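# Push cart through self-closing door into yellow bay

## Task

Get the utility cart from this room, through the self-closing door, and into the yellow bay in the other room so that all four of its wheels sit inside the taped outline without touching the tape. The case of copy paper has to be resting in the cart's top tray and must not overhang any tray edge. The door must be closed when you finish. Either robot or both may be used, but if any robot tips over or is left leaning, the task fails.

## Robot and tools

Robots: r1 and r2 are identical Hello Robot Stretch 4 units. Each has an omni-wheel base, a lift that rides up a mast, an arm that telescopes forward, a wrist (yaw, pitch, roll) and a two-finger gripper. A robot stands about 1.6 m tall, and its base edge lies within 0.23 m of the base origin. Robots must never squeeze each other. A firm press between them fails the scene, and so does a gripper closing on the other robot's fingers. Once two bases touch, even millimetres of further driving counts as a hard press. Objects touching a robot do not count. The same drive command can differ by about 3 cm per metre between robots, so a load carried by both can strain and topple them.

Frames: all positions are in metres. The base frame sits on the floor under the base centre, with x forward, y left and z up. hand_pose, a point between the open fingertips, is given in this frame and is only approximate. The odometry frame is the base frame as it was at scene start. base_odometry counts wheel turns, so slip shows as travel. Heading is in radians, left positive, from -3.142 to 3.142. Each robot reports only its own frames; use the images, lidar_m and wrist_depth_mm to judge where the robots are relative to each other.

move: arguments are r1, r2, cameras and blocking. blocking must be false; the call returns within about 0.5 s while motion continues. Each robot entry may hold the following. base is an offset from the robot's current pose, not a pose: translate_m (forward positive, -2 to 2 m), strafe_m (left positive, -2 to 2 m) or rotate_rad (counter-clockwise positive, -3.2 to 3.2 rad). Only translate_m and strafe_m may be combined, which gives a straight diagonal with no turning. joints holds absolute targets: lift_m 0 to 1.2; arm_m 0 to 0.55; wrist_yaw_rad -1.134 to 4.276 (0 forward, left positive, 3.14 folded back); wrist_pitch_rad -1.117 to 4.259 (0 level, 1.57 pointing down); wrist_roll_rad -1.117 to 4.259 (clockwise positive seen from behind); gripper_m -0.038 to 0.141 (fingertip gap, off by up to 0.015). pace can be slow, default, fast or max. speeds sets per-joint top speeds (not the gripper). contact_limits runs from 0 (lightest) to 1, defaults to 0.5, and applies only to arm_m, lift_m, translate_m, strafe_m and rotate_rad, each placed next to its own command. A base limit stays in force until the next action that names base. end_of_arm "enable_torque" goes alone and revives wrist or gripper motors that shut off. A robot you leave out keeps doing what it was doing. A new move replaces only the targets it names. Joint targets past their range are clipped. Any other out-of-range value is refused, and an unknown key makes the call invalid. A refused call, or an unplanned stop, cancels the rest of that reply's move, wait and finished_scene calls. Cameras: r1_head_camera, r1_head_left_camera, r1_head_right_camera, r1_wrist_camera, the same four for r2, or "all". A move with no action returns full state, all images and the scene number.

Results: the "move" line shows done or the worst status for each robot that moved. A robot listed "as last shown" was not commanded, and its unchanged lines repeat. base_status and joint_status can read done, moving, off_target (may still be pushing), contact_stop (that part goes slack), time_out (after 14 s; the target is dropped), limit_stop_at_own_body, limit_stop_at_tilt (lean over 6 degrees; lift, arm and wheels go slack) or torque_fault. on_its_own reports uncommanded behaviour such as slack joints or a changed tilt. lidar_m gives 12 distances, with sector 1 ahead and then counter-clockwise (4 left, 7 behind, 10 right); "-" means nothing seen or closer than 0.25 m. wrist_depth_mm is a 7x7 depth grid in mm (100 to 2000). If turned_by_wheels and turned_by_imu differ by more than about 0.1 rad over one move, the base slipped or struck something. motor_effort is in percent, with the peak in brackets; servo_current is in mA.

wait: seconds from 0 to 10. It ends early once any running move comes to rest; wait(0) shows the status of earlier moves. stop brakes everything and holds, and it re-brakes slack wheels. zoom_image takes camera and region [x0,y0,x1,y1] in pixels (up to 504 by 504) from that camera's latest image. finished_scene(scene) is final; the result must still hold after the robots let go.

Speeds: base top speeds are 0.1/0.3/0.4/0.6 m/s and 1/2/3/4 rad/s by pace. A raised lift (above 0.2) caps them, down to 0.3 m/s and 1 rad/s at 1.2. Each action lasts at most 15 s.

Gripping: command a gap more than 0.015 below the object's width; about 0.06 below resists tugging. For bars or handles use -0.02 or less. A rise in gripper servo_current confirms a squeeze. When lifting 1 kg keep the lift_m contact limit at 0.15 or more, and for 2 kg at 0.3 or more. For a gentle arm press, use limit 0 and aim 1 to 3 mm past contact.

Avoid: self-collision when the gripper is over the base with the lift low, with wrist pitch up combined with roll or right yaw, or when the wrist is folded back. Do not turn, drive fast or brake hard with more than 1 kg held and arm_m above 0.2, and avoid strong high pulls, since these tip the robot. Avoid slamming the door or cart, hitting fixed objects, dropping the paper case or letting anything fall far. Loose objects can occasionally be nudged by outside pushes. Thinking time lets the scene run on, and a base command counts from the last reported position.

Each tool is called after ">>>" in YAML: its name, and indented under it one key for each argument.

## Session

>>> move:

Scene clock: 0.00 s.
r1.base_odometry: x=+0.000 y=+0.000 heading=+0.000
r1.turned_by_wheels: +0.000
r1.turned_by_imu: +0.000
r1.base_tilt: forward=-1.6 right=+1.3
r1.lidar_m: 1.92 2.25 3.81 1.93 0.97 0.84 0.83 0.93 0.77 0.76 0.93 1.59
r1.base_status: not commanded
r1.joint_positions: lift_m=+0.127 arm_m=+0.000 wrist_yaw_rad=+3.089 wrist_pitch_rad=+0.002 wrist_roll_rad=+0.000 gripper_m=+0.056
r1.joint_status: not commanded
r1.measured_speeds: all 0
r1.motor_effort: lift_m=+20 arm_m=-4 wheel_0=+0 wheel_1=+1 wheel_2=+1
r1.servo_current: wrist_yaw_rad=39 wrist_pitch_rad=46 wrist_roll_rad=65 gripper_m=39
r1.hand_pose: x=-0.1125 y=+0.1024 z=+0.3046 quat_wxyz=(+0.026, -0.001, +0.000, +1.000) (m; r1's base frame)
r1.wrist_depth_mm: 137 138 - - - - - / 113 139 - - - - - / 117 140 224 - - - - / 137 161 - - - - - / - - - - - - - / - - 191 - 187 - - / 842 759 750 788 788 732 768
r2.base_odometry: x=+0.000 y=+0.000 heading=+0.000
r2.turned_by_wheels: +0.000
r2.turned_by_imu: +0.000
r2.base_tilt: forward=-0.6 right=+0.1
r2.lidar_m: 2.02 1.45 1.40 1.49 2.01 2.22 2.34 3.17 1.60 3.62 2.59 2.46
r2.base_status: not commanded
r2.joint_positions: lift_m=+0.295 arm_m=+0.000 wrist_yaw_rad=+3.133 wrist_pitch_rad=+0.002 wrist_roll_rad=+0.000 gripper_m=+0.056
r2.joint_status: not commanded
r2.measured_speeds: all 0
r2.motor_effort: lift_m=+18 arm_m=-4 wheel_0=+0 wheel_1=-1 wheel_2=+0
r2.servo_current: wrist_yaw_rad=46 wrist_pitch_rad=39 wrist_roll_rad=46 gripper_m=59
r2.hand_pose: x=-0.1167 y=+0.0898 z=+0.4727 quat_wxyz=(+0.004, -0.001, +0.000, +1.000) (m; r2's base frame)
r2.wrist_depth_mm: - 140 - - - - - / - 126 150 - - - - / - 130 185 - - - - / 144 143 272 - - - - / 229 - - - - - - / 226 1576 196 1576 190 1618 1464 / 226 1060 1138 - - 1025 1060
pictures: r1_head_camera, r1_head_left_camera, r1_head_right_camera, r1_wrist_camera, r2_head_camera, r2_head_left_camera, r2_head_right_camera, r2_wrist_camera
Images, in order (width x height): r1_head_camera 420x560, r1_head_left_camera 420x672, r1_head_right_camera 420x672, r1_wrist_camera 616x392, r2_head_camera 420x560, r2_head_left_camera 420x672, r2_head_right_camera 420x672, r2_wrist_camera 616x392.

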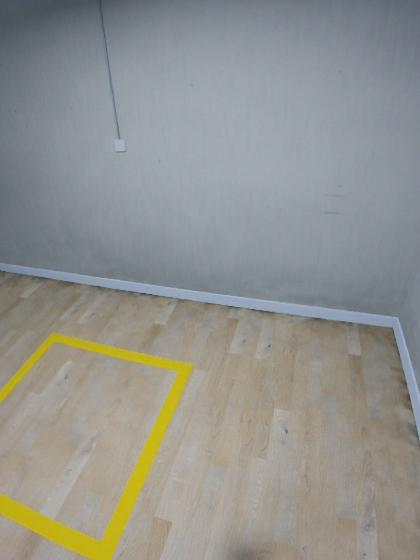

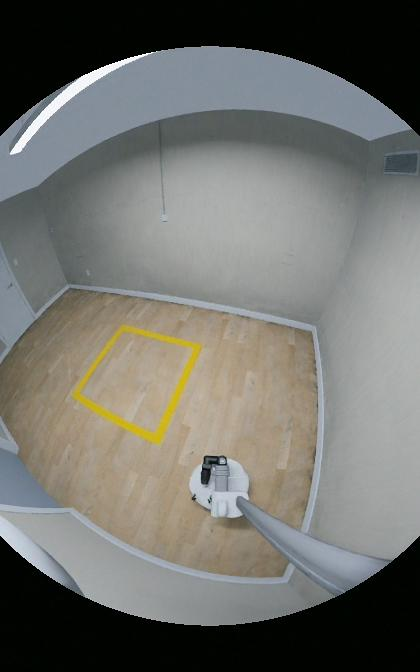

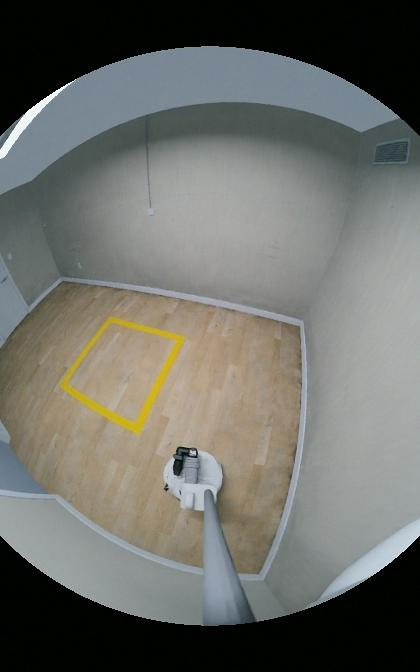

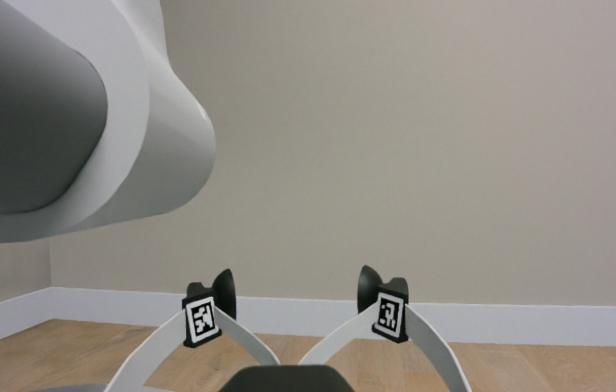

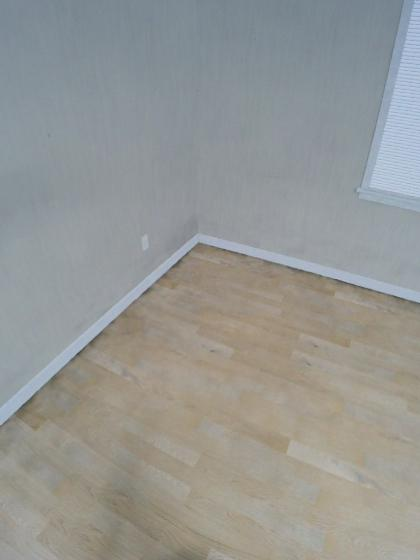

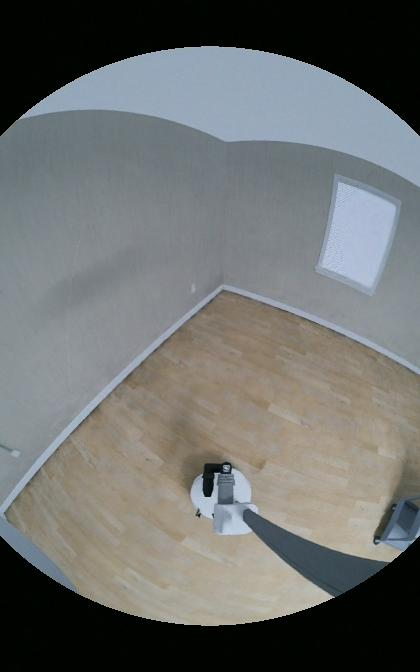

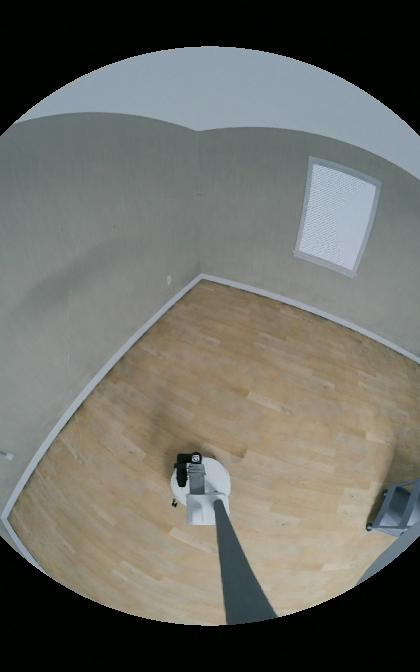

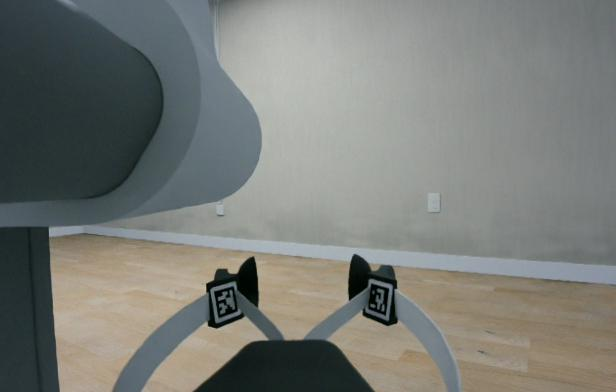

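>>> move:
  blocking: false
  r1: {"base":{"rotate_rad":1.4}}
  r2: {"base":{"rotate_rad":-1.6}}

>>> wait:
  seconds: 4

>>> wait:
  seconds: 1
  cameras: ["r1_head_camera","r1_head_left_camera","r1_head_right_camera","r2_head_camera","r2_head_left_camera","r2_head_right_camera"]

Scene clock: 4.97 s.
move: r1 moving; r2 moving
r1.base_odometry: x=+0.000 y=+0.000 heading=+0.252
r1.turned_by_wheels: +0.252
r1.turned_by_imu: +0.252
r1.base_tilt: forward=-1.6 right=+1.2
r1.lidar_m: 1.98 2.71 3.66 1.25 0.89 0.80 0.87 0.80 0.77 0.82 1.11 1.92
r1.base_status: rotate_rad moving
r1.joint_positions: lift_m=+0.127 arm_m=+0.000 wrist_yaw_rad=+3.089 wrist_pitch_rad=+0.002 wrist_roll_rad=+0.000 gripper_m=+0.056
r1.joint_status: not commanded
r1.measured_speeds: translate_m=-0.001 strafe_m=-0.001 rotate_rad=+0.980 lift_m=+0.000 arm_m=+0.000 wrist_yaw_rad=+0.000 wrist_pitch_rad=+0.000 wrist_roll_rad=+0.000
r1.motor_effort: lift_m=+20(20) arm_m=-4(4) wheel_0=-8(9) wheel_1=-6(9) wheel_2=-7(7)
r1.servo_current: wrist_yaw_rad=59(59) wrist_pitch_rad=39(46) wrist_roll_rad=46(59) gripper_m=39(39)
r1.hand_pose: x=-0.1125 y=+0.1024 z=+0.3046 quat_wxyz=(+0.026, -0.001, +0.000, +1.000) (m; r1's base frame)
r1.wrist_depth_mm: 136 138 - - - - - / 113 139 - - - - - / 114 140 226 - - - - / 137 160 - - - - - / - - - - - - - / - 1060 190 - 187 - - / 778 750 750 798 750 699 732
r2.base_odometry: x=+0.000 y=+0.000 heading=-0.252
r2.turned_by_wheels: -0.252
r2.turned_by_imu: -0.244
r2.base_tilt: forward=-0.7 right=+0.1
r2.lidar_m: 2.52 1.62 1.40 1.40 1.67 2.23 2.24 2.64 1.59 1.63 2.93 2.49
r2.base_status: rotate_rad moving
r2.joint_positions: lift_m=+0.295 arm_m=+0.000 wrist_yaw_rad=+3.133 wrist_pitch_rad=+0.002 wrist_roll_rad=+0.000 gripper_m=+0.056
r2.joint_status: not commanded
r2.measured_speeds: translate_m=+0.000 strafe_m=+0.000 rotate_rad=-0.974 lift_m=+0.000 arm_m=+0.000 wrist_yaw_rad=+0.000 wrist_pitch_rad=+0.000 wrist_roll_rad=+0.000
r2.motor_effort: lift_m=+18(18) arm_m=-4(4) wheel_0=+8(9) wheel_1=+8(10) wheel_2=+9(11)
r2.servo_current: wrist_yaw_rad=33(52) wrist_pitch_rad=39(46) wrist_roll_rad=52(52) gripper_m=39(59)
r2.hand_pose: x=-0.1167 y=+0.0898 z=+0.4727 quat_wxyz=(+0.004, -0.001, +0.000, +1.000) (m; r2's base frame)
r2.wrist_depth_mm: - 141 - - - - - / - 127 150 - - - - / - 130 184 - - - - / 144 143 272 - - - - / 229 - - - - - - / 227 1576 196 1576 190 1661 1464 / 226 1060 1138 - - 1060 1060
pictures: none

Scene clock: 6.43 s.
earlier move: r1 done; r2 moving
r1.base_odometry: x=+0.000 y=+0.000 heading=+1.399
r1.turned_by_wheels: +1.148
r1.turned_by_imu: +1.154
r1.base_tilt: forward=-1.6 right=+1.3
r1.lidar_m: 2.67 1.14 0.86 0.83 0.91 0.79 0.77 0.83 1.23 1.94 2.05 2.99
r1.base_status: done
r1.joint_positions: lift_m=+0.127 arm_m=+0.000 wrist_yaw_rad=+3.089 wrist_pitch_rad=+0.002 wrist_roll_rad=+0.000 gripper_m=+0.056
r1.joint_status: not commanded
r1.measured_speeds: all 0
r1.motor_effort: lift_m=+20(20) arm_m=-4(4) wheel_0=-3(10) wheel_1=-2(9) wheel_2=-1(8)
r1.servo_current: wrist_yaw_rad=52(65) wrist_pitch_rad=39(52) wrist_roll_rad=46(65) gripper_m=39(46)
r1.hand_pose: x=-0.1125 y=+0.1024 z=+0.3046 quat_wxyz=(+0.026, -0.001, +0.000, +1.000) (m; r1's base frame)
r1.wrist_depth_mm: 136 139 - - - - - / 113 139 - - - - - / 118 140 229 - - - - / 137 162 - - - - - / - - - - - - - / - - 190 - 188 - - / 788 707 759 143 759 778 809
r2.base_odometry: x=+0.000 y=+0.000 heading=-1.599
r2.turned_by_wheels: -1.347
r2.turned_by_imu: -1.311
r2.base_tilt: forward=-0.7 right=+0.0
r2.lidar_m: 3.61 2.63 2.47 2.07 1.47 1.40 1.48 2.02 2.22 2.29 3.08 1.61
r2.base_status: rotate_rad moving
r2.joint_positions: lift_m=+0.295 arm_m=+0.000 wrist_yaw_rad=+3.133 wrist_pitch_rad=+0.002 wrist_roll_rad=+0.000 gripper_m=+0.056
r2.joint_status: not commanded
r2.measured_speeds: all 0
r2.motor_effort: lift_m=+18(18) arm_m=-4(4) wheel_0=+7(11) wheel_1=+2(11) wheel_2=+5(11)
r2.servo_current: wrist_yaw_rad=39(59) wrist_pitch_rad=39(46) wrist_roll_rad=52(52) gripper_m=46(59)
r2.hand_pose: x=-0.1167 y=+0.0898 z=+0.4727 quat_wxyz=(+0.004, -0.001, +0.000, +1.000) (m; r2's base frame)
r2.wrist_depth_mm: - 141 - - - - - / - 126 141 - - - - / - 129 185 - - - - / 144 143 226 - - - - / 230 - - - - - - / 228 1576 196 1336 190 - - / 226 1060 1138 - - 1060 1060
wait: 1.47 of 4 s (r1 has come to rest)
pictures: none

Scene clock: 6.57 s.
earlier move: r2 done
r1.base_odometry: x=+0.000 y=+0.000 heading=+1.399
r1.turned_by_wheels: +0.000
r1.turned_by_imu: +0.000
r1.base_tilt: forward=-1.6 right=+1.3
r1.lidar_m: 2.64 1.14 0.86 0.84 0.91 0.79 0.76 0.86 1.23 1.90 2.06 3.00
r1.base_status: done
r1.joint_positions: lift_m=+0.127 arm_m=+0.000 wrist_yaw_rad=+3.089 wrist_pitch_rad=+0.002 wrist_roll_rad=+0.000 gripper_m=+0.056
r1.joint_status: not commanded
r1.measured_speeds: all 0
r1.motor_effort: lift_m=+20(20) arm_m=-4(4) wheel_0=-3(10) wheel_1=-2(9) wheel_2=-1(8)
r1.servo_current: wrist_yaw_rad=65(65) wrist_pitch_rad=52(52) wrist_roll_rad=59(65) gripper_m=39(46)
r1.hand_pose: x=-0.1125 y=+0.1024 z=+0.3046 quat_wxyz=(+0.026, -0.001, +0.000, +1.000) (m; r1's base frame)
r1.wrist_depth_mm: 136 139 - - - - - / 113 139 - - - - - / 118 139 229 - - - - / 137 162 - - - - - / - - - - - - - / - - 190 - 187 - - / 788 707 750 143 750 788 820
r2.base_odometry: x=+0.000 y=+0.000 heading=-1.599
r2.turned_by_wheels: +0.000
r2.turned_by_imu: +0.000
r2.base_tilt: forward=-0.7 right=+0.0
r2.lidar_m: 3.69 2.62 2.47 2.04 1.47 1.41 1.46 1.99 2.24 2.30 3.11 1.60
r2.base_status: done
r2.joint_positions: lift_m=+0.295 arm_m=+0.000 wrist_yaw_rad=+3.133 wrist_pitch_rad=+0.002 wrist_roll_rad=+0.000 gripper_m=+0.056
r2.joint_status: not commanded
r2.measured_speeds: all 0
r2.motor_effort: lift_m=+18(18) arm_m=-4(4) wheel_0=+5(11) wheel_1=+3(11) wheel_2=+5(11)
r2.servo_current: wrist_yaw_rad=39(59) wrist_pitch_rad=39(46) wrist_roll_rad=39(52) gripper_m=46(59)
r2.hand_pose: x=-0.1167 y=+0.0898 z=+0.4727 quat_wxyz=(+0.004, -0.001, +0.000, +1.000) (m; r2's base frame)
r2.wrist_depth_mm: - 140 - - - - - / - 126 142 - - - - / - 130 185 - - - - / 144 144 226 - - - - / 229 - - - - - - / 227 1576 196 1308 190 - - / 226 1060 1160 - - 1042 1060
wait: 0.13 of 1 s (r2 has come to rest)
pictures: r1_head_camera, r1_head_left_camera, r1_head_right_camera, r2_head_camera, r2_head_left_camera, r2_head_right_camera
Images, in order (width x height): r1_head_camera 420x560, r1_head_left_camera 420x672, r1_head_right_camera 420x672, r2_head_camera 420x560, r2_head_left_camera 420x672, r2_head_right_camera 420x672.

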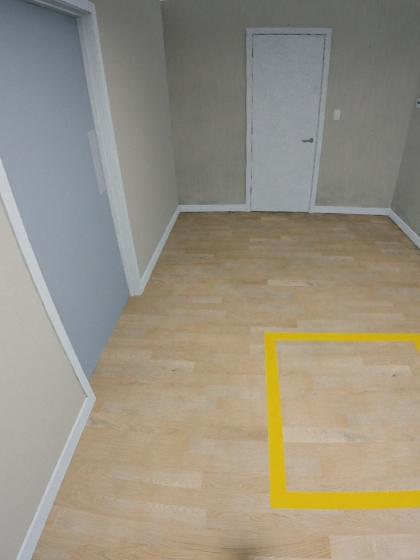

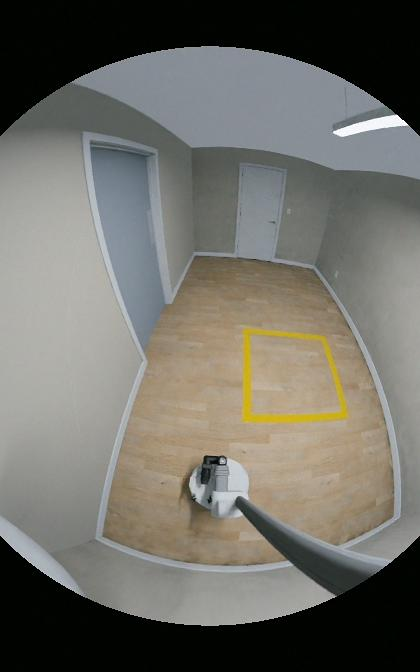

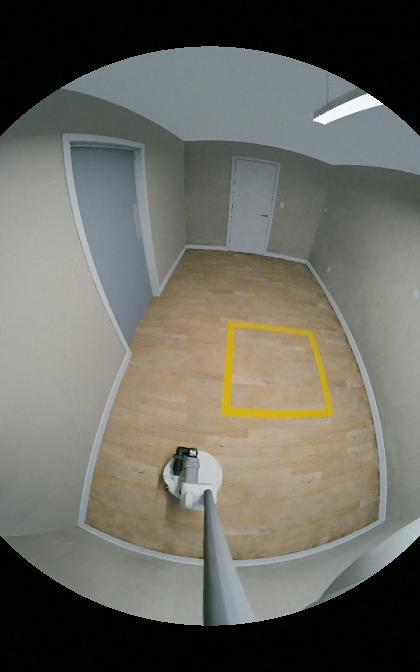

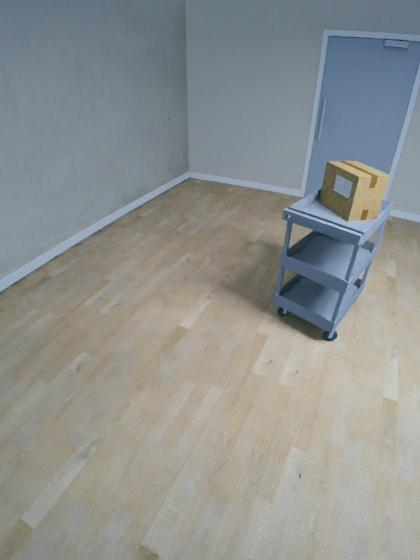

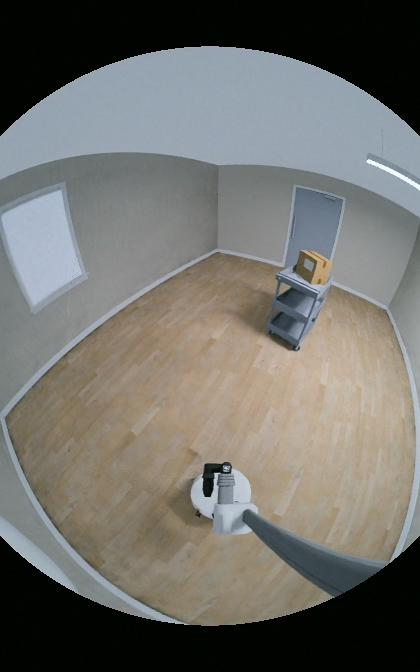

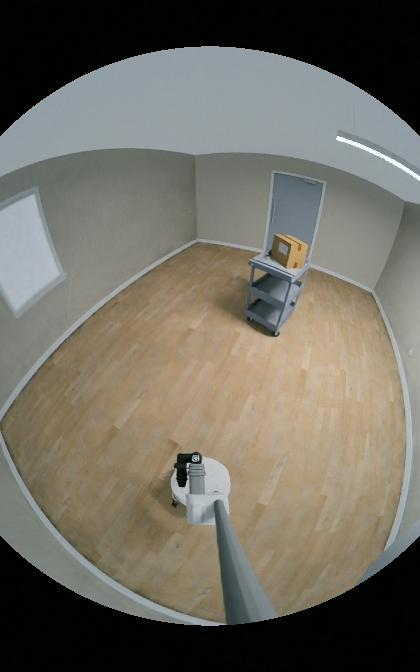

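>>> zoom_image:
  camera: "r2_head_camera"
  region: [220, 20, 420, 360]

>>> zoom_image:
  camera: "r1_head_camera"
  region: [0, 0, 420, 420]

Scaled by 1.482 from the camera's 420x560 image, which has a finer 1200x1600 frame.

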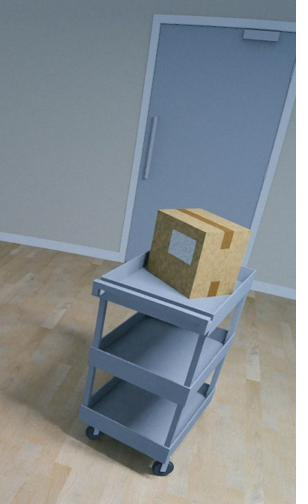

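Scaled by 1.200 from the camera's 420x560 image, which has a finer 600x800 frame.

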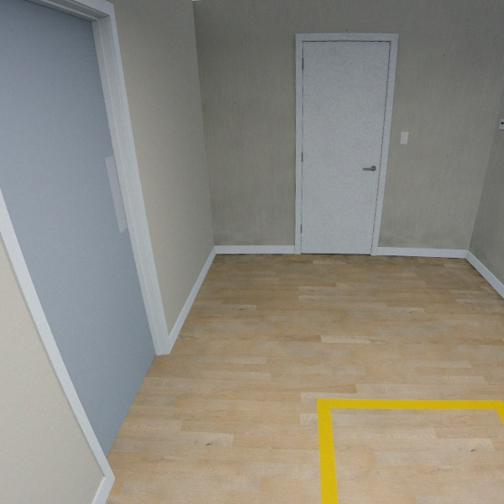

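>>> move:
  blocking: false
  r1: {"base":{"rotate_rad":1.47}}
  r2: {"base":{"rotate_rad":-0.32}}

>>> wait:
  seconds: 1.2

>>> move:
  blocking: false
  r2: {"base":{"translate_m":0.7}}

>>> wait:
  seconds: 5

>>> wait:
  seconds: 5
  cameras: ["r1_head_camera","r1_head_right_camera","r2_head_camera","r2_head_right_camera"]

Scene clock: 72.33 s.
move: r1 moving; r2 moving
r1.base_odometry: x=+0.000 y=+0.000 heading=+1.652
r1.turned_by_wheels: +0.252
r1.turned_by_imu: +0.253
r1.base_tilt: forward=-1.6 right=+1.2
r1.lidar_m: 1.73 0.96 0.82 0.84 0.87 0.78 0.77 0.95 1.82 1.96 2.35 3.90
r1.base_status: rotate_rad moving
r1.joint_positions: lift_m=+0.127 arm_m=+0.000 wrist_yaw_rad=+3.089 wrist_pitch_rad=+0.002 wrist_roll_rad=+0.000 gripper_m=+0.056
r1.joint_status: not commanded
r1.measured_speeds: translate_m=+0.001 strafe_m=+0.002 rotate_rad=+0.970 lift_m=+0.000 arm_m=+0.000 wrist_yaw_rad=+0.000 wrist_pitch_rad=+0.000 wrist_roll_rad=+0.000
r1.motor_effort: lift_m=+20(20) arm_m=-4(4) wheel_0=-10(10) wheel_1=-6(9) wheel_2=-8(8)
r1.servo_current: wrist_yaw_rad=46(52) wrist_pitch_rad=39(46) wrist_roll_rad=65(65) gripper_m=39(46)
r1.hand_pose: x=-0.1125 y=+0.1024 z=+0.3046 quat_wxyz=(+0.026, -0.001, +0.000, +1.000) (m; r1's base frame)
r1.wrist_depth_mm: 136 139 - - - - - / 113 139 - - - - - / 118 139 229 - - - - / 137 162 - - - - - / - - - - - - - / - - 190 - 188 - - / 842 741 750 143 750 699 759
r2.base_odometry: x=+0.000 y=+0.000 heading=-1.831
r2.turned_by_wheels: -0.232
r2.turned_by_imu: -0.225
r2.base_tilt: forward=-0.7 right=+0.1
r2.lidar_m: 1.64 2.89 2.49 2.51 1.59 1.41 1.42 1.69 2.19 2.24 2.61 1.60
r2.base_status: rotate_rad moving
r2.joint_positions: lift_m=+0.295 arm_m=+0.000 wrist_yaw_rad=+3.133 wrist_pitch_rad=+0.002 wrist_roll_rad=+0.000 gripper_m=+0.056
r2.joint_status: not commanded
r2.measured_speeds: translate_m=+0.000 strafe_m=+0.001 rotate_rad=-0.615 lift_m=+0.000 arm_m=+0.000 wrist_yaw_rad=+0.000 wrist_pitch_rad=+0.000 wrist_roll_rad=+0.000
r2.motor_effort: lift_m=+18(18) arm_m=-4(4) wheel_0=+5(10) wheel_1=+4(9) wheel_2=+5(11)
r2.servo_current: wrist_yaw_rad=46(52) wrist_pitch_rad=39(46) wrist_roll_rad=52(59) gripper_m=46(52)
r2.hand_pose: x=-0.1167 y=+0.0898 z=+0.4727 quat_wxyz=(+0.004, -0.001, +0.000, +1.000) (m; r2's base frame)
r2.wrist_depth_mm: - 141 - - - - - / - 126 141 - - - - / - 129 185 - - - - / 144 143 207 - - - - / 229 - - - - - - / 227 1537 194 1308 190 - - / 227 1042 1160 - - 1042 1060
pictures: none

Scene clock: 72.93 s.
earlier move: r1 moving; r2 done
r1.base_odometry: x=+0.000 y=+0.000 heading=+2.496
r1.turned_by_wheels: +0.844
r1.turned_by_imu: +0.848
r1.base_tilt: forward=-1.6 right=+1.3
r1.lidar_m: 0.84 0.84 0.90 0.79 0.77 0.84 1.26 1.94 2.10 3.15 2.40 1.08
r1.base_status: rotate_rad moving
r1.joint_positions: lift_m=+0.127 arm_m=+0.000 wrist_yaw_rad=+3.089 wrist_pitch_rad=+0.002 wrist_roll_rad=+0.000 gripper_m=+0.056
r1.joint_status: not commanded
r1.measured_speeds: translate_m=+0.001 strafe_m=+0.000 rotate_rad=+1.255 lift_m=+0.000 arm_m=+0.000 wrist_yaw_rad=+0.000 wrist_pitch_rad=+0.000 wrist_roll_rad=+0.000
r1.motor_effort: lift_m=+20(20) arm_m=-4(4) wheel_0=-4(10) wheel_1=-3(10) wheel_2=-2(8)
r1.servo_current: wrist_yaw_rad=39(65) wrist_pitch_rad=39(52) wrist_roll_rad=46(65) gripper_m=33(46)
r1.hand_pose: x=-0.1125 y=+0.1024 z=+0.3046 quat_wxyz=(+0.026, -0.001, +0.000, +1.000) (m; r1's base frame)
r1.wrist_depth_mm: 136 138 - - - - - / 113 139 - - - - - / 118 140 230 - - - - / 137 161 - - - - - / 1661 1708 - - - - - / 1205 1205 193 1182 188 - - / 854 750 759 798 798 699 -
r2.base_odometry: x=+0.000 y=+0.000 heading=-1.918
r2.turned_by_wheels: -0.087
r2.turned_by_imu: -0.085
r2.base_tilt: forward=-0.7 right=+0.1
r2.lidar_m: 1.58 3.07 2.51 2.49 1.70 1.42 1.41 1.59 2.24 2.22 2.49 1.92
r2.base_status: done
r2.joint_positions: lift_m=+0.295 arm_m=+0.000 wrist_yaw_rad=+3.133 wrist_pitch_rad=+0.002 wrist_roll_rad=+0.000 gripper_m=+0.056
r2.joint_status: not commanded
r2.measured_speeds: all 0
r2.motor_effort: lift_m=+18(18) arm_m=-4(4) wheel_0=+3(10) wheel_1=+3(9) wheel_2=+4(11)
r2.servo_current: wrist_yaw_rad=52(59) wrist_pitch_rad=46(46) wrist_roll_rad=46(59) gripper_m=52(52)
r2.hand_pose: x=-0.1167 y=+0.0898 z=+0.4727 quat_wxyz=(+0.004, -0.001, +0.000, +1.000) (m; r2's base frame)
r2.wrist_depth_mm: - 141 - - - - - / - 126 142 - - - - / - 129 185 - - - - / 144 143 206 - - - - / 219 - - - - - - / 227 1430 192 171 190 - - / 226 1060 1160 - - 1025 1060
wait: 0.60 of 1.2 s (r2 has come to rest)
pictures: none

Scene clock: 73.43 s.
earlier move: r1 moving
move: r2 moving
r1.base_odometry: x=+0.000 y=+0.000 heading=+2.857
r1.turned_by_wheels: +0.361
r1.turned_by_imu: +0.364
r1.base_tilt: forward=-1.6 right=+1.3
r1.lidar_m: 0.83 0.87 0.80 0.76 0.80 1.07 1.91 1.98 2.65 3.95 1.30 0.90
r1.base_status: rotate_rad moving
r1.joint_positions: lift_m=+0.127 arm_m=+0.000 wrist_yaw_rad=+3.089 wrist_pitch_rad=+0.002 wrist_roll_rad=+0.000 gripper_m=+0.056
r1.joint_status: not commanded
r1.measured_speeds: translate_m=+0.000 strafe_m=+0.000 rotate_rad=+0.261 lift_m=+0.000 arm_m=+0.000 wrist_yaw_rad=+0.000 wrist_pitch_rad=+0.000 wrist_roll_rad=+0.000
r1.motor_effort: lift_m=+20(20) arm_m=-4(4) wheel_0=-1(5) wheel_1=+0(3) wheel_2=-1(4)
r1.servo_current: wrist_yaw_rad=52(59) wrist_pitch_rad=39(46) wrist_roll_rad=39(65) gripper_m=39(52)
r1.hand_pose: x=-0.1125 y=+0.1024 z=+0.3046 quat_wxyz=(+0.026, -0.001, +0.000, +1.000) (m; r1's base frame)
r1.wrist_depth_mm: 136 139 - - - - - / 113 139 - - - - - / 118 140 273 - - - - / 137 161 - - - - - / 1708 1661 - - - - - / 1182 1205 194 1182 187 1078 - / 854 741 750 809 788 768 768
r2.base_odometry: x=-0.011 y=-0.029 heading=-1.918
r2.turned_by_wheels: +0.000
r2.turned_by_imu: +0.000
r2.base_tilt: forward=-0.7 right=+0.1
r2.lidar_m: 1.58 3.07 2.52 2.48 1.73 1.45 1.45 1.61 2.25 2.23 2.52 1.86
r2.base_status: translate_m moving
r2.joint_positions: lift_m=+0.295 arm_m=+0.000 wrist_yaw_rad=+3.133 wrist_pitch_rad=+0.002 wrist_roll_rad=+0.000 gripper_m=+0.056
r2.joint_status: not commanded
r2.measured_speeds: translate_m=+0.121 strafe_m=-0.001 rotate_rad=+0.001 lift_m=+0.000 arm_m=+0.000 wrist_yaw_rad=+0.000 wrist_pitch_rad=+0.000 wrist_roll_rad=+0.000
r2.motor_effort: lift_m=+18(18) arm_m=-4(4) wheel_0=+9(9) wheel_1=+7(8) wheel_2=-12(12)
r2.servo_current: wrist_yaw_rad=52(65) wrist_pitch_rad=39(46) wrist_roll_rad=46(52) gripper_m=46(52)
r2.hand_pose: x=-0.1167 y=+0.0898 z=+0.4727 quat_wxyz=(+0.004, -0.001, +0.000, +1.000) (m; r2's base frame)
r2.wrist_depth_mm: - 141 - - - - - / - 126 142 - - - - / - 130 183 - - - - / 144 143 216 - - - - / 219 - - - - - - / 227 1430 192 1308 190 - 1308 / 225 1060 1138 - - 1042 1060
pictures: none

Scene clock: 73.83 s.
earlier move: r1 done; r2 moving
r1.base_odometry: x=+0.000 y=+0.000 heading=+2.869
r1.turned_by_wheels: +0.012
r1.turned_by_imu: +0.012
r1.base_tilt: forward=-1.6 right=+1.3
r1.lidar_m: 0.82 0.88 0.81 0.75 0.79 1.09 1.92 2.00 2.68 3.91 1.29 0.89
r1.base_status: done
r1.joint_positions: lift_m=+0.127 arm_m=+0.000 wrist_yaw_rad=+3.089 wrist_pitch_rad=+0.002 wrist_roll_rad=+0.000 gripper_m=+0.056
r1.joint_status: not commanded
r1.measured_speeds: all 0
r1.motor_effort: lift_m=+20(20) arm_m=-4(4) wheel_0=-2(5) wheel_1=-1(3) wheel_2=-1(4)
r1.servo_current: wrist_yaw_rad=33(59) wrist_pitch_rad=39(46) wrist_roll_rad=52(65) gripper_m=46(52)
r1.hand_pose: x=-0.1125 y=+0.1024 z=+0.3046 quat_wxyz=(+0.026, -0.001, +0.000, +1.000) (m; r1's base frame)
r1.wrist_depth_mm: 136 139 - - - - - / 113 139 - - - - - / 117 140 272 - - - - / 137 161 - - - - - / 1661 1708 - - - - - / 1205 1182 193 1182 188 1138 - / 842 759 750 809 788 778 768
r2.base_odometry: x=-0.034 y=-0.096 heading=-1.918
r2.turned_by_wheels: +0.000
r2.turned_by_imu: +0.000
r2.base_tilt: forward=-0.6 right=+0.1
r2.lidar_m: 1.51 3.07 2.50 2.46 1.83 1.51 1.52 1.68 2.27 2.24 2.53 1.69
r2.base_status: translate_m moving
r2.joint_positions: lift_m=+0.295 arm_m=+0.000 wrist_yaw_rad=+3.133 wrist_pitch_rad=+0.002 wrist_roll_rad=+0.000 gripper_m=+0.056
r2.joint_status: not commanded
r2.measured_speeds: translate_m=+0.225 strafe_m=+0.001 rotate_rad=+0.006 lift_m=+0.000 arm_m=+0.000 wrist_yaw_rad=+0.000 wrist_pitch_rad=+0.000 wrist_roll_rad=+0.000
r2.motor_effort: lift_m=+18(18) arm_m=-4(4) wheel_0=+9(9) wheel_1=+7(8) wheel_2=-13(14)
r2.servo_current: wrist_yaw_rad=52(65) wrist_pitch_rad=46(46) wrist_roll_rad=46(52) gripper_m=52(52)
r2.hand_pose: x=-0.1167 y=+0.0898 z=+0.4727 quat_wxyz=(+0.004, -0.001, +0.000, +1.000) (m; r2's base frame)
r2.wrist_depth_mm: - 140 - - - - - / - 126 142 - - - - / - 129 183 - - - - / 144 143 215 - - - - / 219 - - - - - - / 227 1576 195 1336 190 - 1281 / 236 1078 1160 - - 1042 1078
wait: 0.40 of 5 s (r1 has come to rest)
pictures: none

Scene clock: 76.77 s.
earlier move: r2 done
r1.base_odometry: x=+0.000 y=+0.000 heading=+2.869
r1.turned_by_wheels: +0.000
r1.turned_by_imu: +0.000
r1.base_tilt: forward=-1.6 right=+1.3
r1.lidar_m: 0.83 0.87 0.82 0.77 0.81 1.10 1.92 2.02 2.68 3.94 1.26 0.89
r1.base_status: done
r1.joint_positions: lift_m=+0.127 arm_m=+0.000 wrist_yaw_rad=+3.089 wrist_pitch_rad=+0.002 wrist_roll_rad=+0.000 gripper_m=+0.056
r1.joint_status: not commanded
r1.measured_speeds: all 0
r1.motor_effort: lift_m=+20(20) arm_m=-4(4) wheel_0=-3(5) wheel_1=-1(3) wheel_2=-1(4)
r1.servo_current: wrist_yaw_rad=33(72) wrist_pitch_rad=39(52) wrist_roll_rad=52(65) gripper_m=46(52)
r1.hand_pose: x=-0.1125 y=+0.1024 z=+0.3046 quat_wxyz=(+0.026, -0.001, +0.000, +1.000) (m; r1's base frame)
r1.wrist_depth_mm: 136 139 - - - - - / 113 139 - - - - - / 118 140 272 - - - - / 137 162 - - - - - / 1708 1708 - - - - - / 1182 1182 193 1182 188 1138 - / 842 750 759 798 798 788 768
r2.base_odometry: x=-0.238 y=-0.658 heading=-1.918
r2.turned_by_wheels: +0.000
r2.turned_by_imu: +0.001
r2.base_tilt: forward=-0.7 right=+0.1
r2.lidar_m: 0.95 2.89 2.39 2.35 2.55 2.12 2.09 2.35 2.37 2.35 2.63 0.95
r2.base_status: done
r2.joint_positions: lift_m=+0.295 arm_m=+0.000 wrist_yaw_rad=+3.133 wrist_pitch_rad=+0.002 wrist_roll_rad=+0.000 gripper_m=+0.056
r2.joint_status: not commanded
r2.measured_speeds: all 0
r2.motor_effort: lift_m=+18(18) arm_m=-4(4) wheel_0=+4(11) wheel_1=+3(8) wheel_2=-4(14)
r2.servo_current: wrist_yaw_rad=46(65) wrist_pitch_rad=39(46) wrist_roll_rad=33(59) gripper_m=46(52)
r2.hand_pose: x=-0.1167 y=+0.0898 z=+0.4727 quat_wxyz=(+0.004, -0.001, +0.000, +1.000) (m; r2's base frame)
r2.wrist_depth_mm: - 141 - - - - - / - 126 150 - - - - / - 129 185 - - - - / 144 143 273 - - - - / 229 - - - - - - / 227 1576 196 1499 190 1661 1464 / 226 1060 1160 - - 1025 1060
wait: 2.93 of 5 s (r2 has come to rest)
pictures: r1_head_camera, r1_head_right_camera, r2_head_camera, r2_head_right_camera
Images, in order (width x height): r1_head_camera 420x560, r1_head_right_camera 420x672, r2_head_camera 420x560, r2_head_right_camera 420x672.

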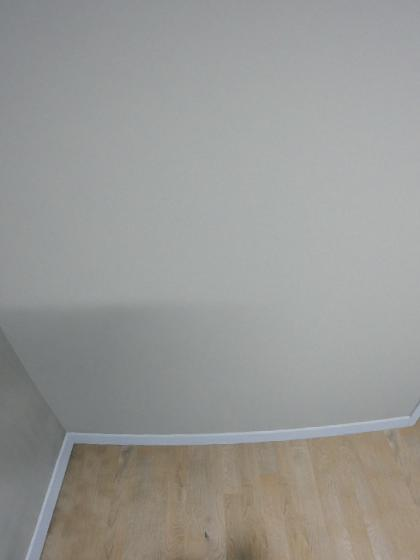

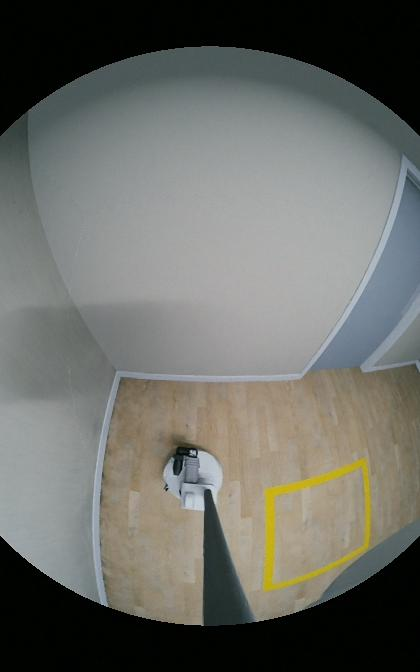

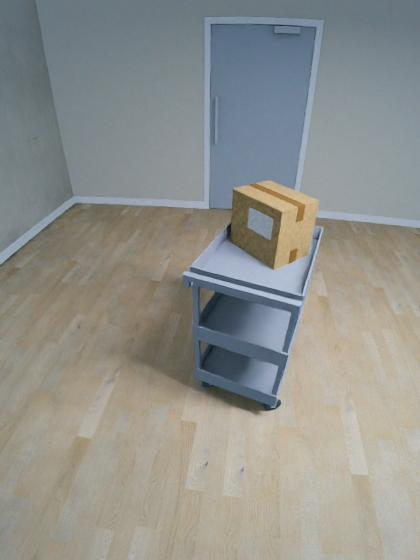

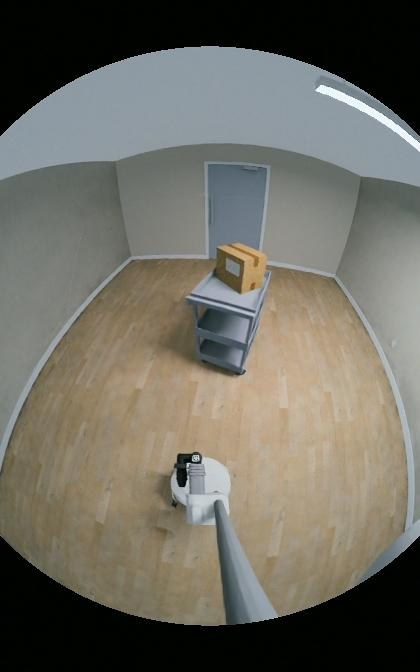

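>>> zoom_image:
  camera: "r2_head_camera"
  region: [150, 160, 350, 430]

>>> move:
  blocking: false
  r1: {"base":{"rotate_rad":0.04}}
  r2: {"joints":{"lift_m":0.85,"wrist_yaw_rad":0.0}}

>>> wait:
  seconds: 0.7

>>> move:
  blocking: false
  r1: {"base":{"strafe_m":-1.55}}

>>> wait:
  seconds: 4

>>> wait:
  seconds: 5
  cameras: ["r1_head_camera","r1_head_left_camera","r2_head_camera","r2_wrist_camera"]

Scaled by 1.867 from the camera's 420x560 image, which has a finer 1200x1600 frame.

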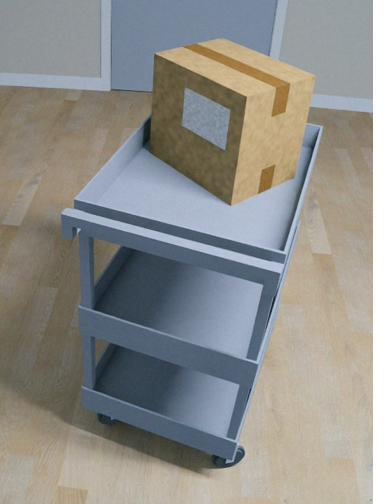

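Scene clock: 84.63 s.
move: r1 moving; r2 moving
r1.base_odometry: x=+0.000 y=+0.000 heading=+2.908
r1.turned_by_wheels: +0.039
r1.turned_by_imu: +0.039
r1.base_tilt: forward=-1.6 right=+1.3
r1.lidar_m: 0.83 0.88 0.83 0.76 0.81 1.09 1.92 2.04 2.79 3.38 1.22 0.87
r1.base_status: rotate_rad moving
r1.joint_positions: lift_m=+0.127 arm_m=+0.000 wrist_yaw_rad=+3.089 wrist_pitch_rad=+0.002 wrist_roll_rad=+0.000 gripper_m=+0.056
r1.joint_status: not commanded
r1.measured_speeds: all 0
r1.motor_effort: lift_m=+20(20) arm_m=-4(4) wheel_0=-3(7) wheel_1=-1(7) wheel_2=+0(5)
r1.servo_current: wrist_yaw_rad=59(65) wrist_pitch_rad=39(52) wrist_roll_rad=52(65) gripper_m=46(46)
r1.hand_pose: x=-0.1125 y=+0.1024 z=+0.3046 quat_wxyz=(+0.026, -0.001, +0.000, +1.000) (m; r1's base frame)
r1.wrist_depth_mm: 136 138 - - - - - / 113 139 - - - - - / 118 140 273 - - - - / 137 161 - - - - - / 1661 1983 - - - - - / 1182 1229 194 1160 187 1160 - / 842 750 750 798 798 778 831
r2.base_odometry: x=-0.238 y=-0.658 heading=-1.918
r2.turned_by_wheels: +0.000
r2.turned_by_imu: +0.000
r2.base_tilt: forward=-0.7 right=+0.0
r2.lidar_m: 0.96 2.88 2.40 2.36 2.54 2.14 2.07 2.36 2.39 2.36 2.61 0.94
r2.base_status: not commanded
r2.joint_positions: lift_m=+0.333 arm_m=+0.000 wrist_yaw_rad=+2.570 wrist_pitch_rad=+0.002 wrist_roll_rad=+0.000 gripper_m=+0.056
r2.joint_status: lift_m moving; wrist_yaw_rad moving
r2.measured_speeds: translate_m=+0.000 strafe_m=+0.000 rotate_rad=+0.000 lift_m=+0.146 arm_m=+0.000 wrist_yaw_rad=-1.740 wrist_pitch_rad=+0.000 wrist_roll_rad=+0.000
r2.motor_effort: lift_m=+22(24) arm_m=-4(4) wheel_0=+4(5) wheel_1=+3(4) wheel_2=-4(4)
r2.servo_current: wrist_yaw_rad=111(130) wrist_pitch_rad=39(46) wrist_roll_rad=46(52) gripper_m=46(52)
r2.hand_pose: x=-0.0242 y=+0.2296 z=+0.5104 quat_wxyz=(+0.282, -0.001, +0.000, +0.959) (m; r2's base frame)
r2.wrist_depth_mm: - - - - - - - / - - - - - - - / - - - - - - - / - - - - - - - / - - - - - - - / 1618 1661 196 1661 190 1661 1576 / 1205 1118 1205 - - 1078 1138
pictures: none

Scene clock: 84.70 s.
earlier move: r1 done; r2 moving
r1.base_odometry: x=+0.000 y=+0.000 heading=+2.908
r1.turned_by_wheels: +0.000
r1.turned_by_imu: +0.000
r1.base_tilt: forward=-1.6 right=+1.2
r1.lidar_m: 0.84 0.90 0.81 0.77 0.82 1.12 1.91 2.04 2.80 3.37 1.23 0.88
r1.base_status: done
r1.joint_positions: lift_m=+0.127 arm_m=+0.000 wrist_yaw_rad=+3.089 wrist_pitch_rad=+0.002 wrist_roll_rad=+0.000 gripper_m=+0.056
r1.joint_status: not commanded
r1.measured_speeds: all 0
r1.motor_effort: lift_m=+20(20) arm_m=-4(4) wheel_0=-4(7) wheel_1=-2(7) wheel_2=-2(5)
r1.servo_current: wrist_yaw_rad=65(65) wrist_pitch_rad=33(52) wrist_roll_rad=52(65) gripper_m=46(46)
r1.hand_pose: x=-0.1125 y=+0.1024 z=+0.3046 quat_wxyz=(+0.026, -0.001, +0.000, +1.000) (m; r1's base frame)
r1.wrist_depth_mm: 136 139 - - - - - / 113 139 - - - - - / 118 140 273 - - - - / 137 161 - - - - - / 1618 1921 - - - - - / 1182 1182 194 1182 187 1160 - / 842 741 750 809 798 768 809
r2.base_odometry: x=-0.238 y=-0.658 heading=-1.918
r2.turned_by_wheels: +0.000
r2.turned_by_imu: +0.000
r2.base_tilt: forward=-0.7 right=+0.0
r2.lidar_m: 0.95 2.91 2.39 2.33 2.56 2.10 2.09 2.33 2.39 2.37 2.63 0.91
r2.base_status: not commanded
r2.joint_positions: lift_m=+0.343 arm_m=+0.000 wrist_yaw_rad=+2.454 wrist_pitch_rad=+0.002 wrist_roll_rad=+0.000 gripper_m=+0.056
r2.joint_status: lift_m moving; wrist_yaw_rad moving
r2.measured_speeds: translate_m=+0.000 strafe_m=+0.000 rotate_rad=+0.000 lift_m=+0.166 arm_m=+0.000 wrist_yaw_rad=-1.740 wrist_pitch_rad=+0.000 wrist_roll_rad=+0.000
r2.motor_effort: lift_m=+23(24) arm_m=-4(4) wheel_0=+4(5) wheel_1=+4(4) wheel_2=-4(4)
r2.servo_current: wrist_yaw_rad=91(130) wrist_pitch_rad=33(46) wrist_roll_rad=52(52) gripper_m=52(52)
r2.hand_pose: x=+0.0037 y=+0.2507 z=+0.5211 quat_wxyz=(+0.337, -0.001, +0.000, +0.941) (m; r2's base frame)
r2.wrist_depth_mm: - - - - - - - / - - - - - - - / - - - - - - - / - - - - - - - / - - - - - - - / 1537 1708 196 1661 190 1708 1576 / 1229 1160 1229 - - 1118 1138
wait: 0.07 of 0.7 s (r1 has come to rest)
pictures: none

Scene clock: 85.20 s.
earlier move: r2 moving
move: r1 moving
r1.base_odometry: x=+0.008 y=+0.035 heading=+2.909
r1.turned_by_wheels: +0.000
r1.turned_by_imu: +0.000
r1.base_tilt: forward=-1.6 right=+1.3
r1.lidar_m: 0.84 0.89 0.85 0.78 0.86 1.19 1.89 2.03 2.76 3.38 1.23 0.87
r1.base_status: strafe_m moving
r1.joint_positions: lift_m=+0.127 arm_m=+0.000 wrist_yaw_rad=+3.089 wrist_pitch_rad=+0.002 wrist_roll_rad=+0.000 gripper_m=+0.056
r1.joint_status: not commanded
r1.measured_speeds: translate_m=+0.000 strafe_m=-0.140 rotate_rad=-0.001 lift_m=+0.000 arm_m=+0.000 wrist_yaw_rad=+0.000 wrist_pitch_rad=+0.000 wrist_roll_rad=+0.000
r1.motor_effort: lift_m=+20(20) arm_m=-4(4) wheel_0=+9(9) wheel_1=-9(11) wheel_2=+0(2)
r1.servo_current: wrist_yaw_rad=46(72) wrist_pitch_rad=39(52) wrist_roll_rad=33(59) gripper_m=46(52)
r1.hand_pose: x=-0.1125 y=+0.1024 z=+0.3046 quat_wxyz=(+0.026, -0.001, +0.000, +1.000) (m; r1's base frame)
r1.wrist_depth_mm: 136 138 - - - - - / 113 139 - - - - - / 118 140 274 - - - - / 137 162 - - - - - / 1661 1983 - - - - - / 1182 1160 194 1205 187 1160 - / 788 750 750 798 798 768 809
r2.base_odometry: x=-0.238 y=-0.658 heading=-1.918
r2.turned_by_wheels: +0.000
r2.turned_by_imu: +0.000
r2.base_tilt: forward=-0.6 right=+0.1
r2.lidar_m: 0.94 2.93 2.41 2.36 2.57 2.11 2.10 2.35 2.37 2.36 2.66 0.93
r2.base_status: not commanded
r2.joint_positions: lift_m=+0.466 arm_m=+0.000 wrist_yaw_rad=+1.584 wrist_pitch_rad=+0.002 wrist_roll_rad=+0.000 gripper_m=+0.056
r2.joint_status: lift_m moving; wrist_yaw_rad moving
r2.measured_speeds: translate_m=+0.000 strafe_m=+0.000 rotate_rad=+0.000 lift_m=+0.300 arm_m=+0.000 wrist_yaw_rad=-1.740 wrist_pitch_rad=+0.000 wrist_roll_rad=+0.000
r2.motor_effort: lift_m=+22(25) arm_m=-4(4) wheel_0=+4(5) wheel_1=+3(4) wheel_2=-4(4)
r2.servo_current: wrist_yaw_rad=72(130) wrist_pitch_rad=39(46) wrist_roll_rad=46(59) gripper_m=46(52)
r2.hand_pose: x=+0.2546 y=+0.2895 z=+0.6434 quat_wxyz=(+0.703, -0.001, +0.001, +0.712) (m; r2's base frame)
r2.wrist_depth_mm: - - - - - - - / - - - - - - - / - - - - - - - / - - - - - - - / - - - - - - - / - - 196 - 191 - 1708 / 1499 1366 1499 - - 1430 1366
pictures: none

Scene clock: 87.27 s.
earlier move: r1 moving; r2 done
r1.base_odometry: x=+0.142 y=+0.598 heading=+2.909
r1.turned_by_wheels: +0.000
r1.turned_by_imu: -0.003
r1.base_tilt: forward=-1.6 right=+1.3
r1.lidar_m: 0.83 0.89 1.20 1.37 1.45 1.98 1.91 2.02 2.75 3.32 1.35 0.89
r1.base_status: strafe_m moving
r1.joint_positions: lift_m=+0.127 arm_m=+0.000 wrist_yaw_rad=+3.089 wrist_pitch_rad=+0.002 wrist_roll_rad=+0.000 gripper_m=+0.056
r1.joint_status: not commanded
r1.measured_speeds: translate_m=+0.000 strafe_m=-0.301 rotate_rad=-0.001 lift_m=+0.000 arm_m=+0.000 wrist_yaw_rad=+0.000 wrist_pitch_rad=+0.000 wrist_roll_rad=+0.000
r1.motor_effort: lift_m=+20(20) arm_m=-4(4) wheel_0=+7(11) wheel_1=-5(12) wheel_2=+0(2)
r1.servo_current: wrist_yaw_rad=65(72) wrist_pitch_rad=39(52) wrist_roll_rad=59(65) gripper_m=39(52)
r1.hand_pose: x=-0.1125 y=+0.1024 z=+0.3046 quat_wxyz=(+0.026, -0.001, +0.000, +1.000) (m; r1's base frame)
r1.wrist_depth_mm: 136 138 - - - - - / 113 139 - - - - - / 118 140 273 - - - - / 137 161 - - - - - / 1661 1983 - - - - - / 1182 1182 191 1205 187 1160 1138 / 854 741 715 798 788 778 820
r2.base_odometry: x=-0.238 y=-0.658 heading=-1.918
r2.turned_by_wheels: +0.000
r2.turned_by_imu: +0.000
r2.base_tilt: forward=-0.7 right=+0.1
r2.lidar_m: 0.94 2.90 2.38 2.35 2.57 2.10 2.09 2.35 2.37 2.35 2.61 0.93
r2.base_status: not commanded
r2.joint_positions: lift_m=+0.850 arm_m=+0.000 wrist_yaw_rad=+0.003 wrist_pitch_rad=+0.002 wrist_roll_rad=+0.000 gripper_m=+0.056
r2.joint_status: all done
r2.measured_speeds: all 0
r2.motor_effort: lift_m=+21(25) arm_m=-4(4) wheel_0=+4(5) wheel_1=+3(4) wheel_2=-4(4)
r2.servo_current: wrist_yaw_rad=52(130) wrist_pitch_rad=46(46) wrist_roll_rad=39(59) gripper_m=46(59)
r2.hand_pose: x=+0.4596 y=-0.0866 z=+1.0275 quat_wxyz=(+1.000, +0.000, +0.001, +0.001) (m; r2's base frame)
r2.wrist_depth_mm: - - - - - - - / - - - - - - - / - - - - - - - / - - - - 1078 - - / - - - - 976 - - / - - 196 768 188 - - / - - - - - - -
wait: 2.07 of 4 s (r2 has come to rest)
pictures: none

Scene clock: 91.20 s.
earlier move: r1 done
r1.base_odometry: x=+0.358 y=+1.508 heading=+2.909
r1.turned_by_wheels: +0.000
r1.turned_by_imu: -0.005
r1.base_tilt: forward=-1.6 right=+1.3
r1.lidar_m: 0.92 0.97 1.20 2.31 2.39 2.02 1.90 2.02 2.48 2.39 1.24 0.96
r1.base_status: done
r1.joint_positions: lift_m=+0.127 arm_m=+0.000 wrist_yaw_rad=+3.089 wrist_pitch_rad=+0.002 wrist_roll_rad=+0.000 gripper_m=+0.056
r1.joint_status: not commanded
r1.measured_speeds: all 0
r1.motor_effort: lift_m=+20(20) arm_m=-4(4) wheel_0=+1(11) wheel_1=+0(12) wheel_2=+0(2)
r1.servo_current: wrist_yaw_rad=52(72) wrist_pitch_rad=46(52) wrist_roll_rad=39(72) gripper_m=39(52)
r1.hand_pose: x=-0.1125 y=+0.1024 z=+0.3046 quat_wxyz=(+0.026, -0.001, +0.000, +1.000) (m; r1's base frame)
r1.wrist_depth_mm: 136 139 - - - - - / 113 139 - - - - - / 117 140 270 - - - - / 137 163 - - - - - / 1661 1921 - - - - - / 1160 1205 193 1205 187 1160 1255 / 842 759 750 798 788 778 809
r2.base_odometry: x=-0.238 y=-0.658 heading=-1.918
r2.turned_by_wheels: +0.000
r2.turned_by_imu: +0.001
r2.base_tilt: forward=-0.7 right=+0.1
r2.lidar_m: 0.96 2.91 2.41 2.36 2.56 2.11 2.11 2.36 2.37 2.36 2.62 0.93
r2.base_status: not commanded
r2.joint_positions: lift_m=+0.850 arm_m=+0.000 wrist_yaw_rad=+0.003 wrist_pitch_rad=+0.002 wrist_roll_rad=+0.000 gripper_m=+0.056
r2.joint_status: all done
r2.measured_speeds: all 0
r2.motor_effort: lift_m=+21(25) arm_m=-4(4) wheel_0=+4(5) wheel_1=+3(4) wheel_2=-4(4)
r2.servo_current: wrist_yaw_rad=46(130) wrist_pitch_rad=39(46) wrist_roll_rad=46(65) gripper_m=46(59)
r2.hand_pose: x=+0.4596 y=-0.0866 z=+1.0275 quat_wxyz=(+1.000, +0.000, +0.001, +0.001) (m; r2's base frame)
r2.wrist_depth_mm: - - - - - - - / - - - - - - - / - - - - - - - / - - - - 1078 - - / - - - - 976 - - / - - 196 768 188 - - / - - - - - - -
wait: 3.93 of 5 s (r1 has come to rest)
pictures: r1_head_camera, r1_head_left_camera, r2_head_camera, r2_wrist_camera
Images, in order (width x height): r1_head_camera 420x560, r1_head_left_camera 420x672, r2_head_camera 420x560, r2_wrist_camera 616x392.

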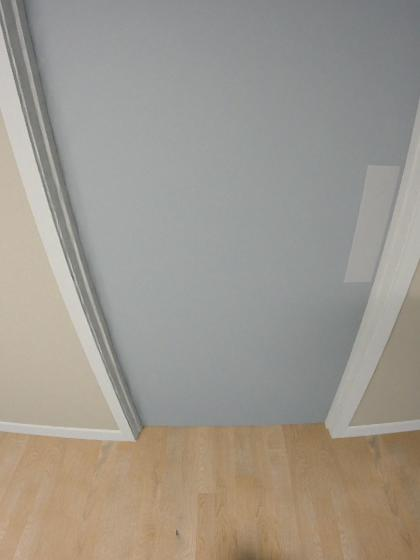

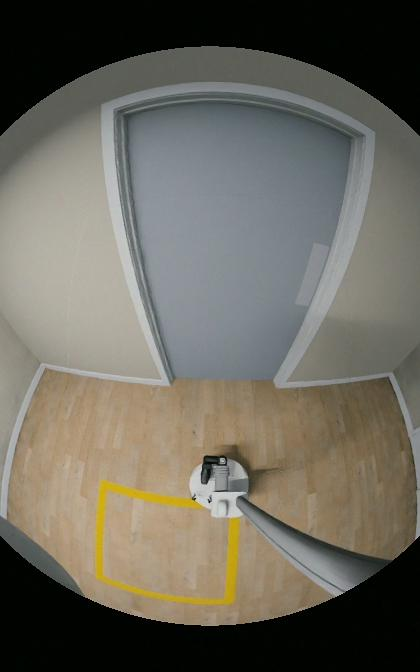

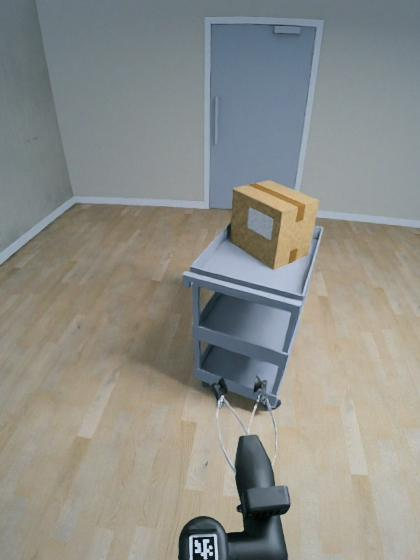

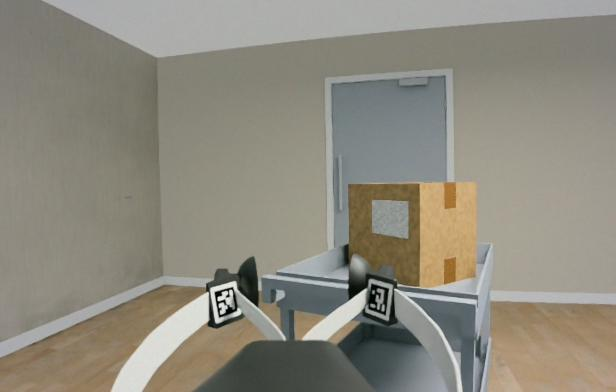

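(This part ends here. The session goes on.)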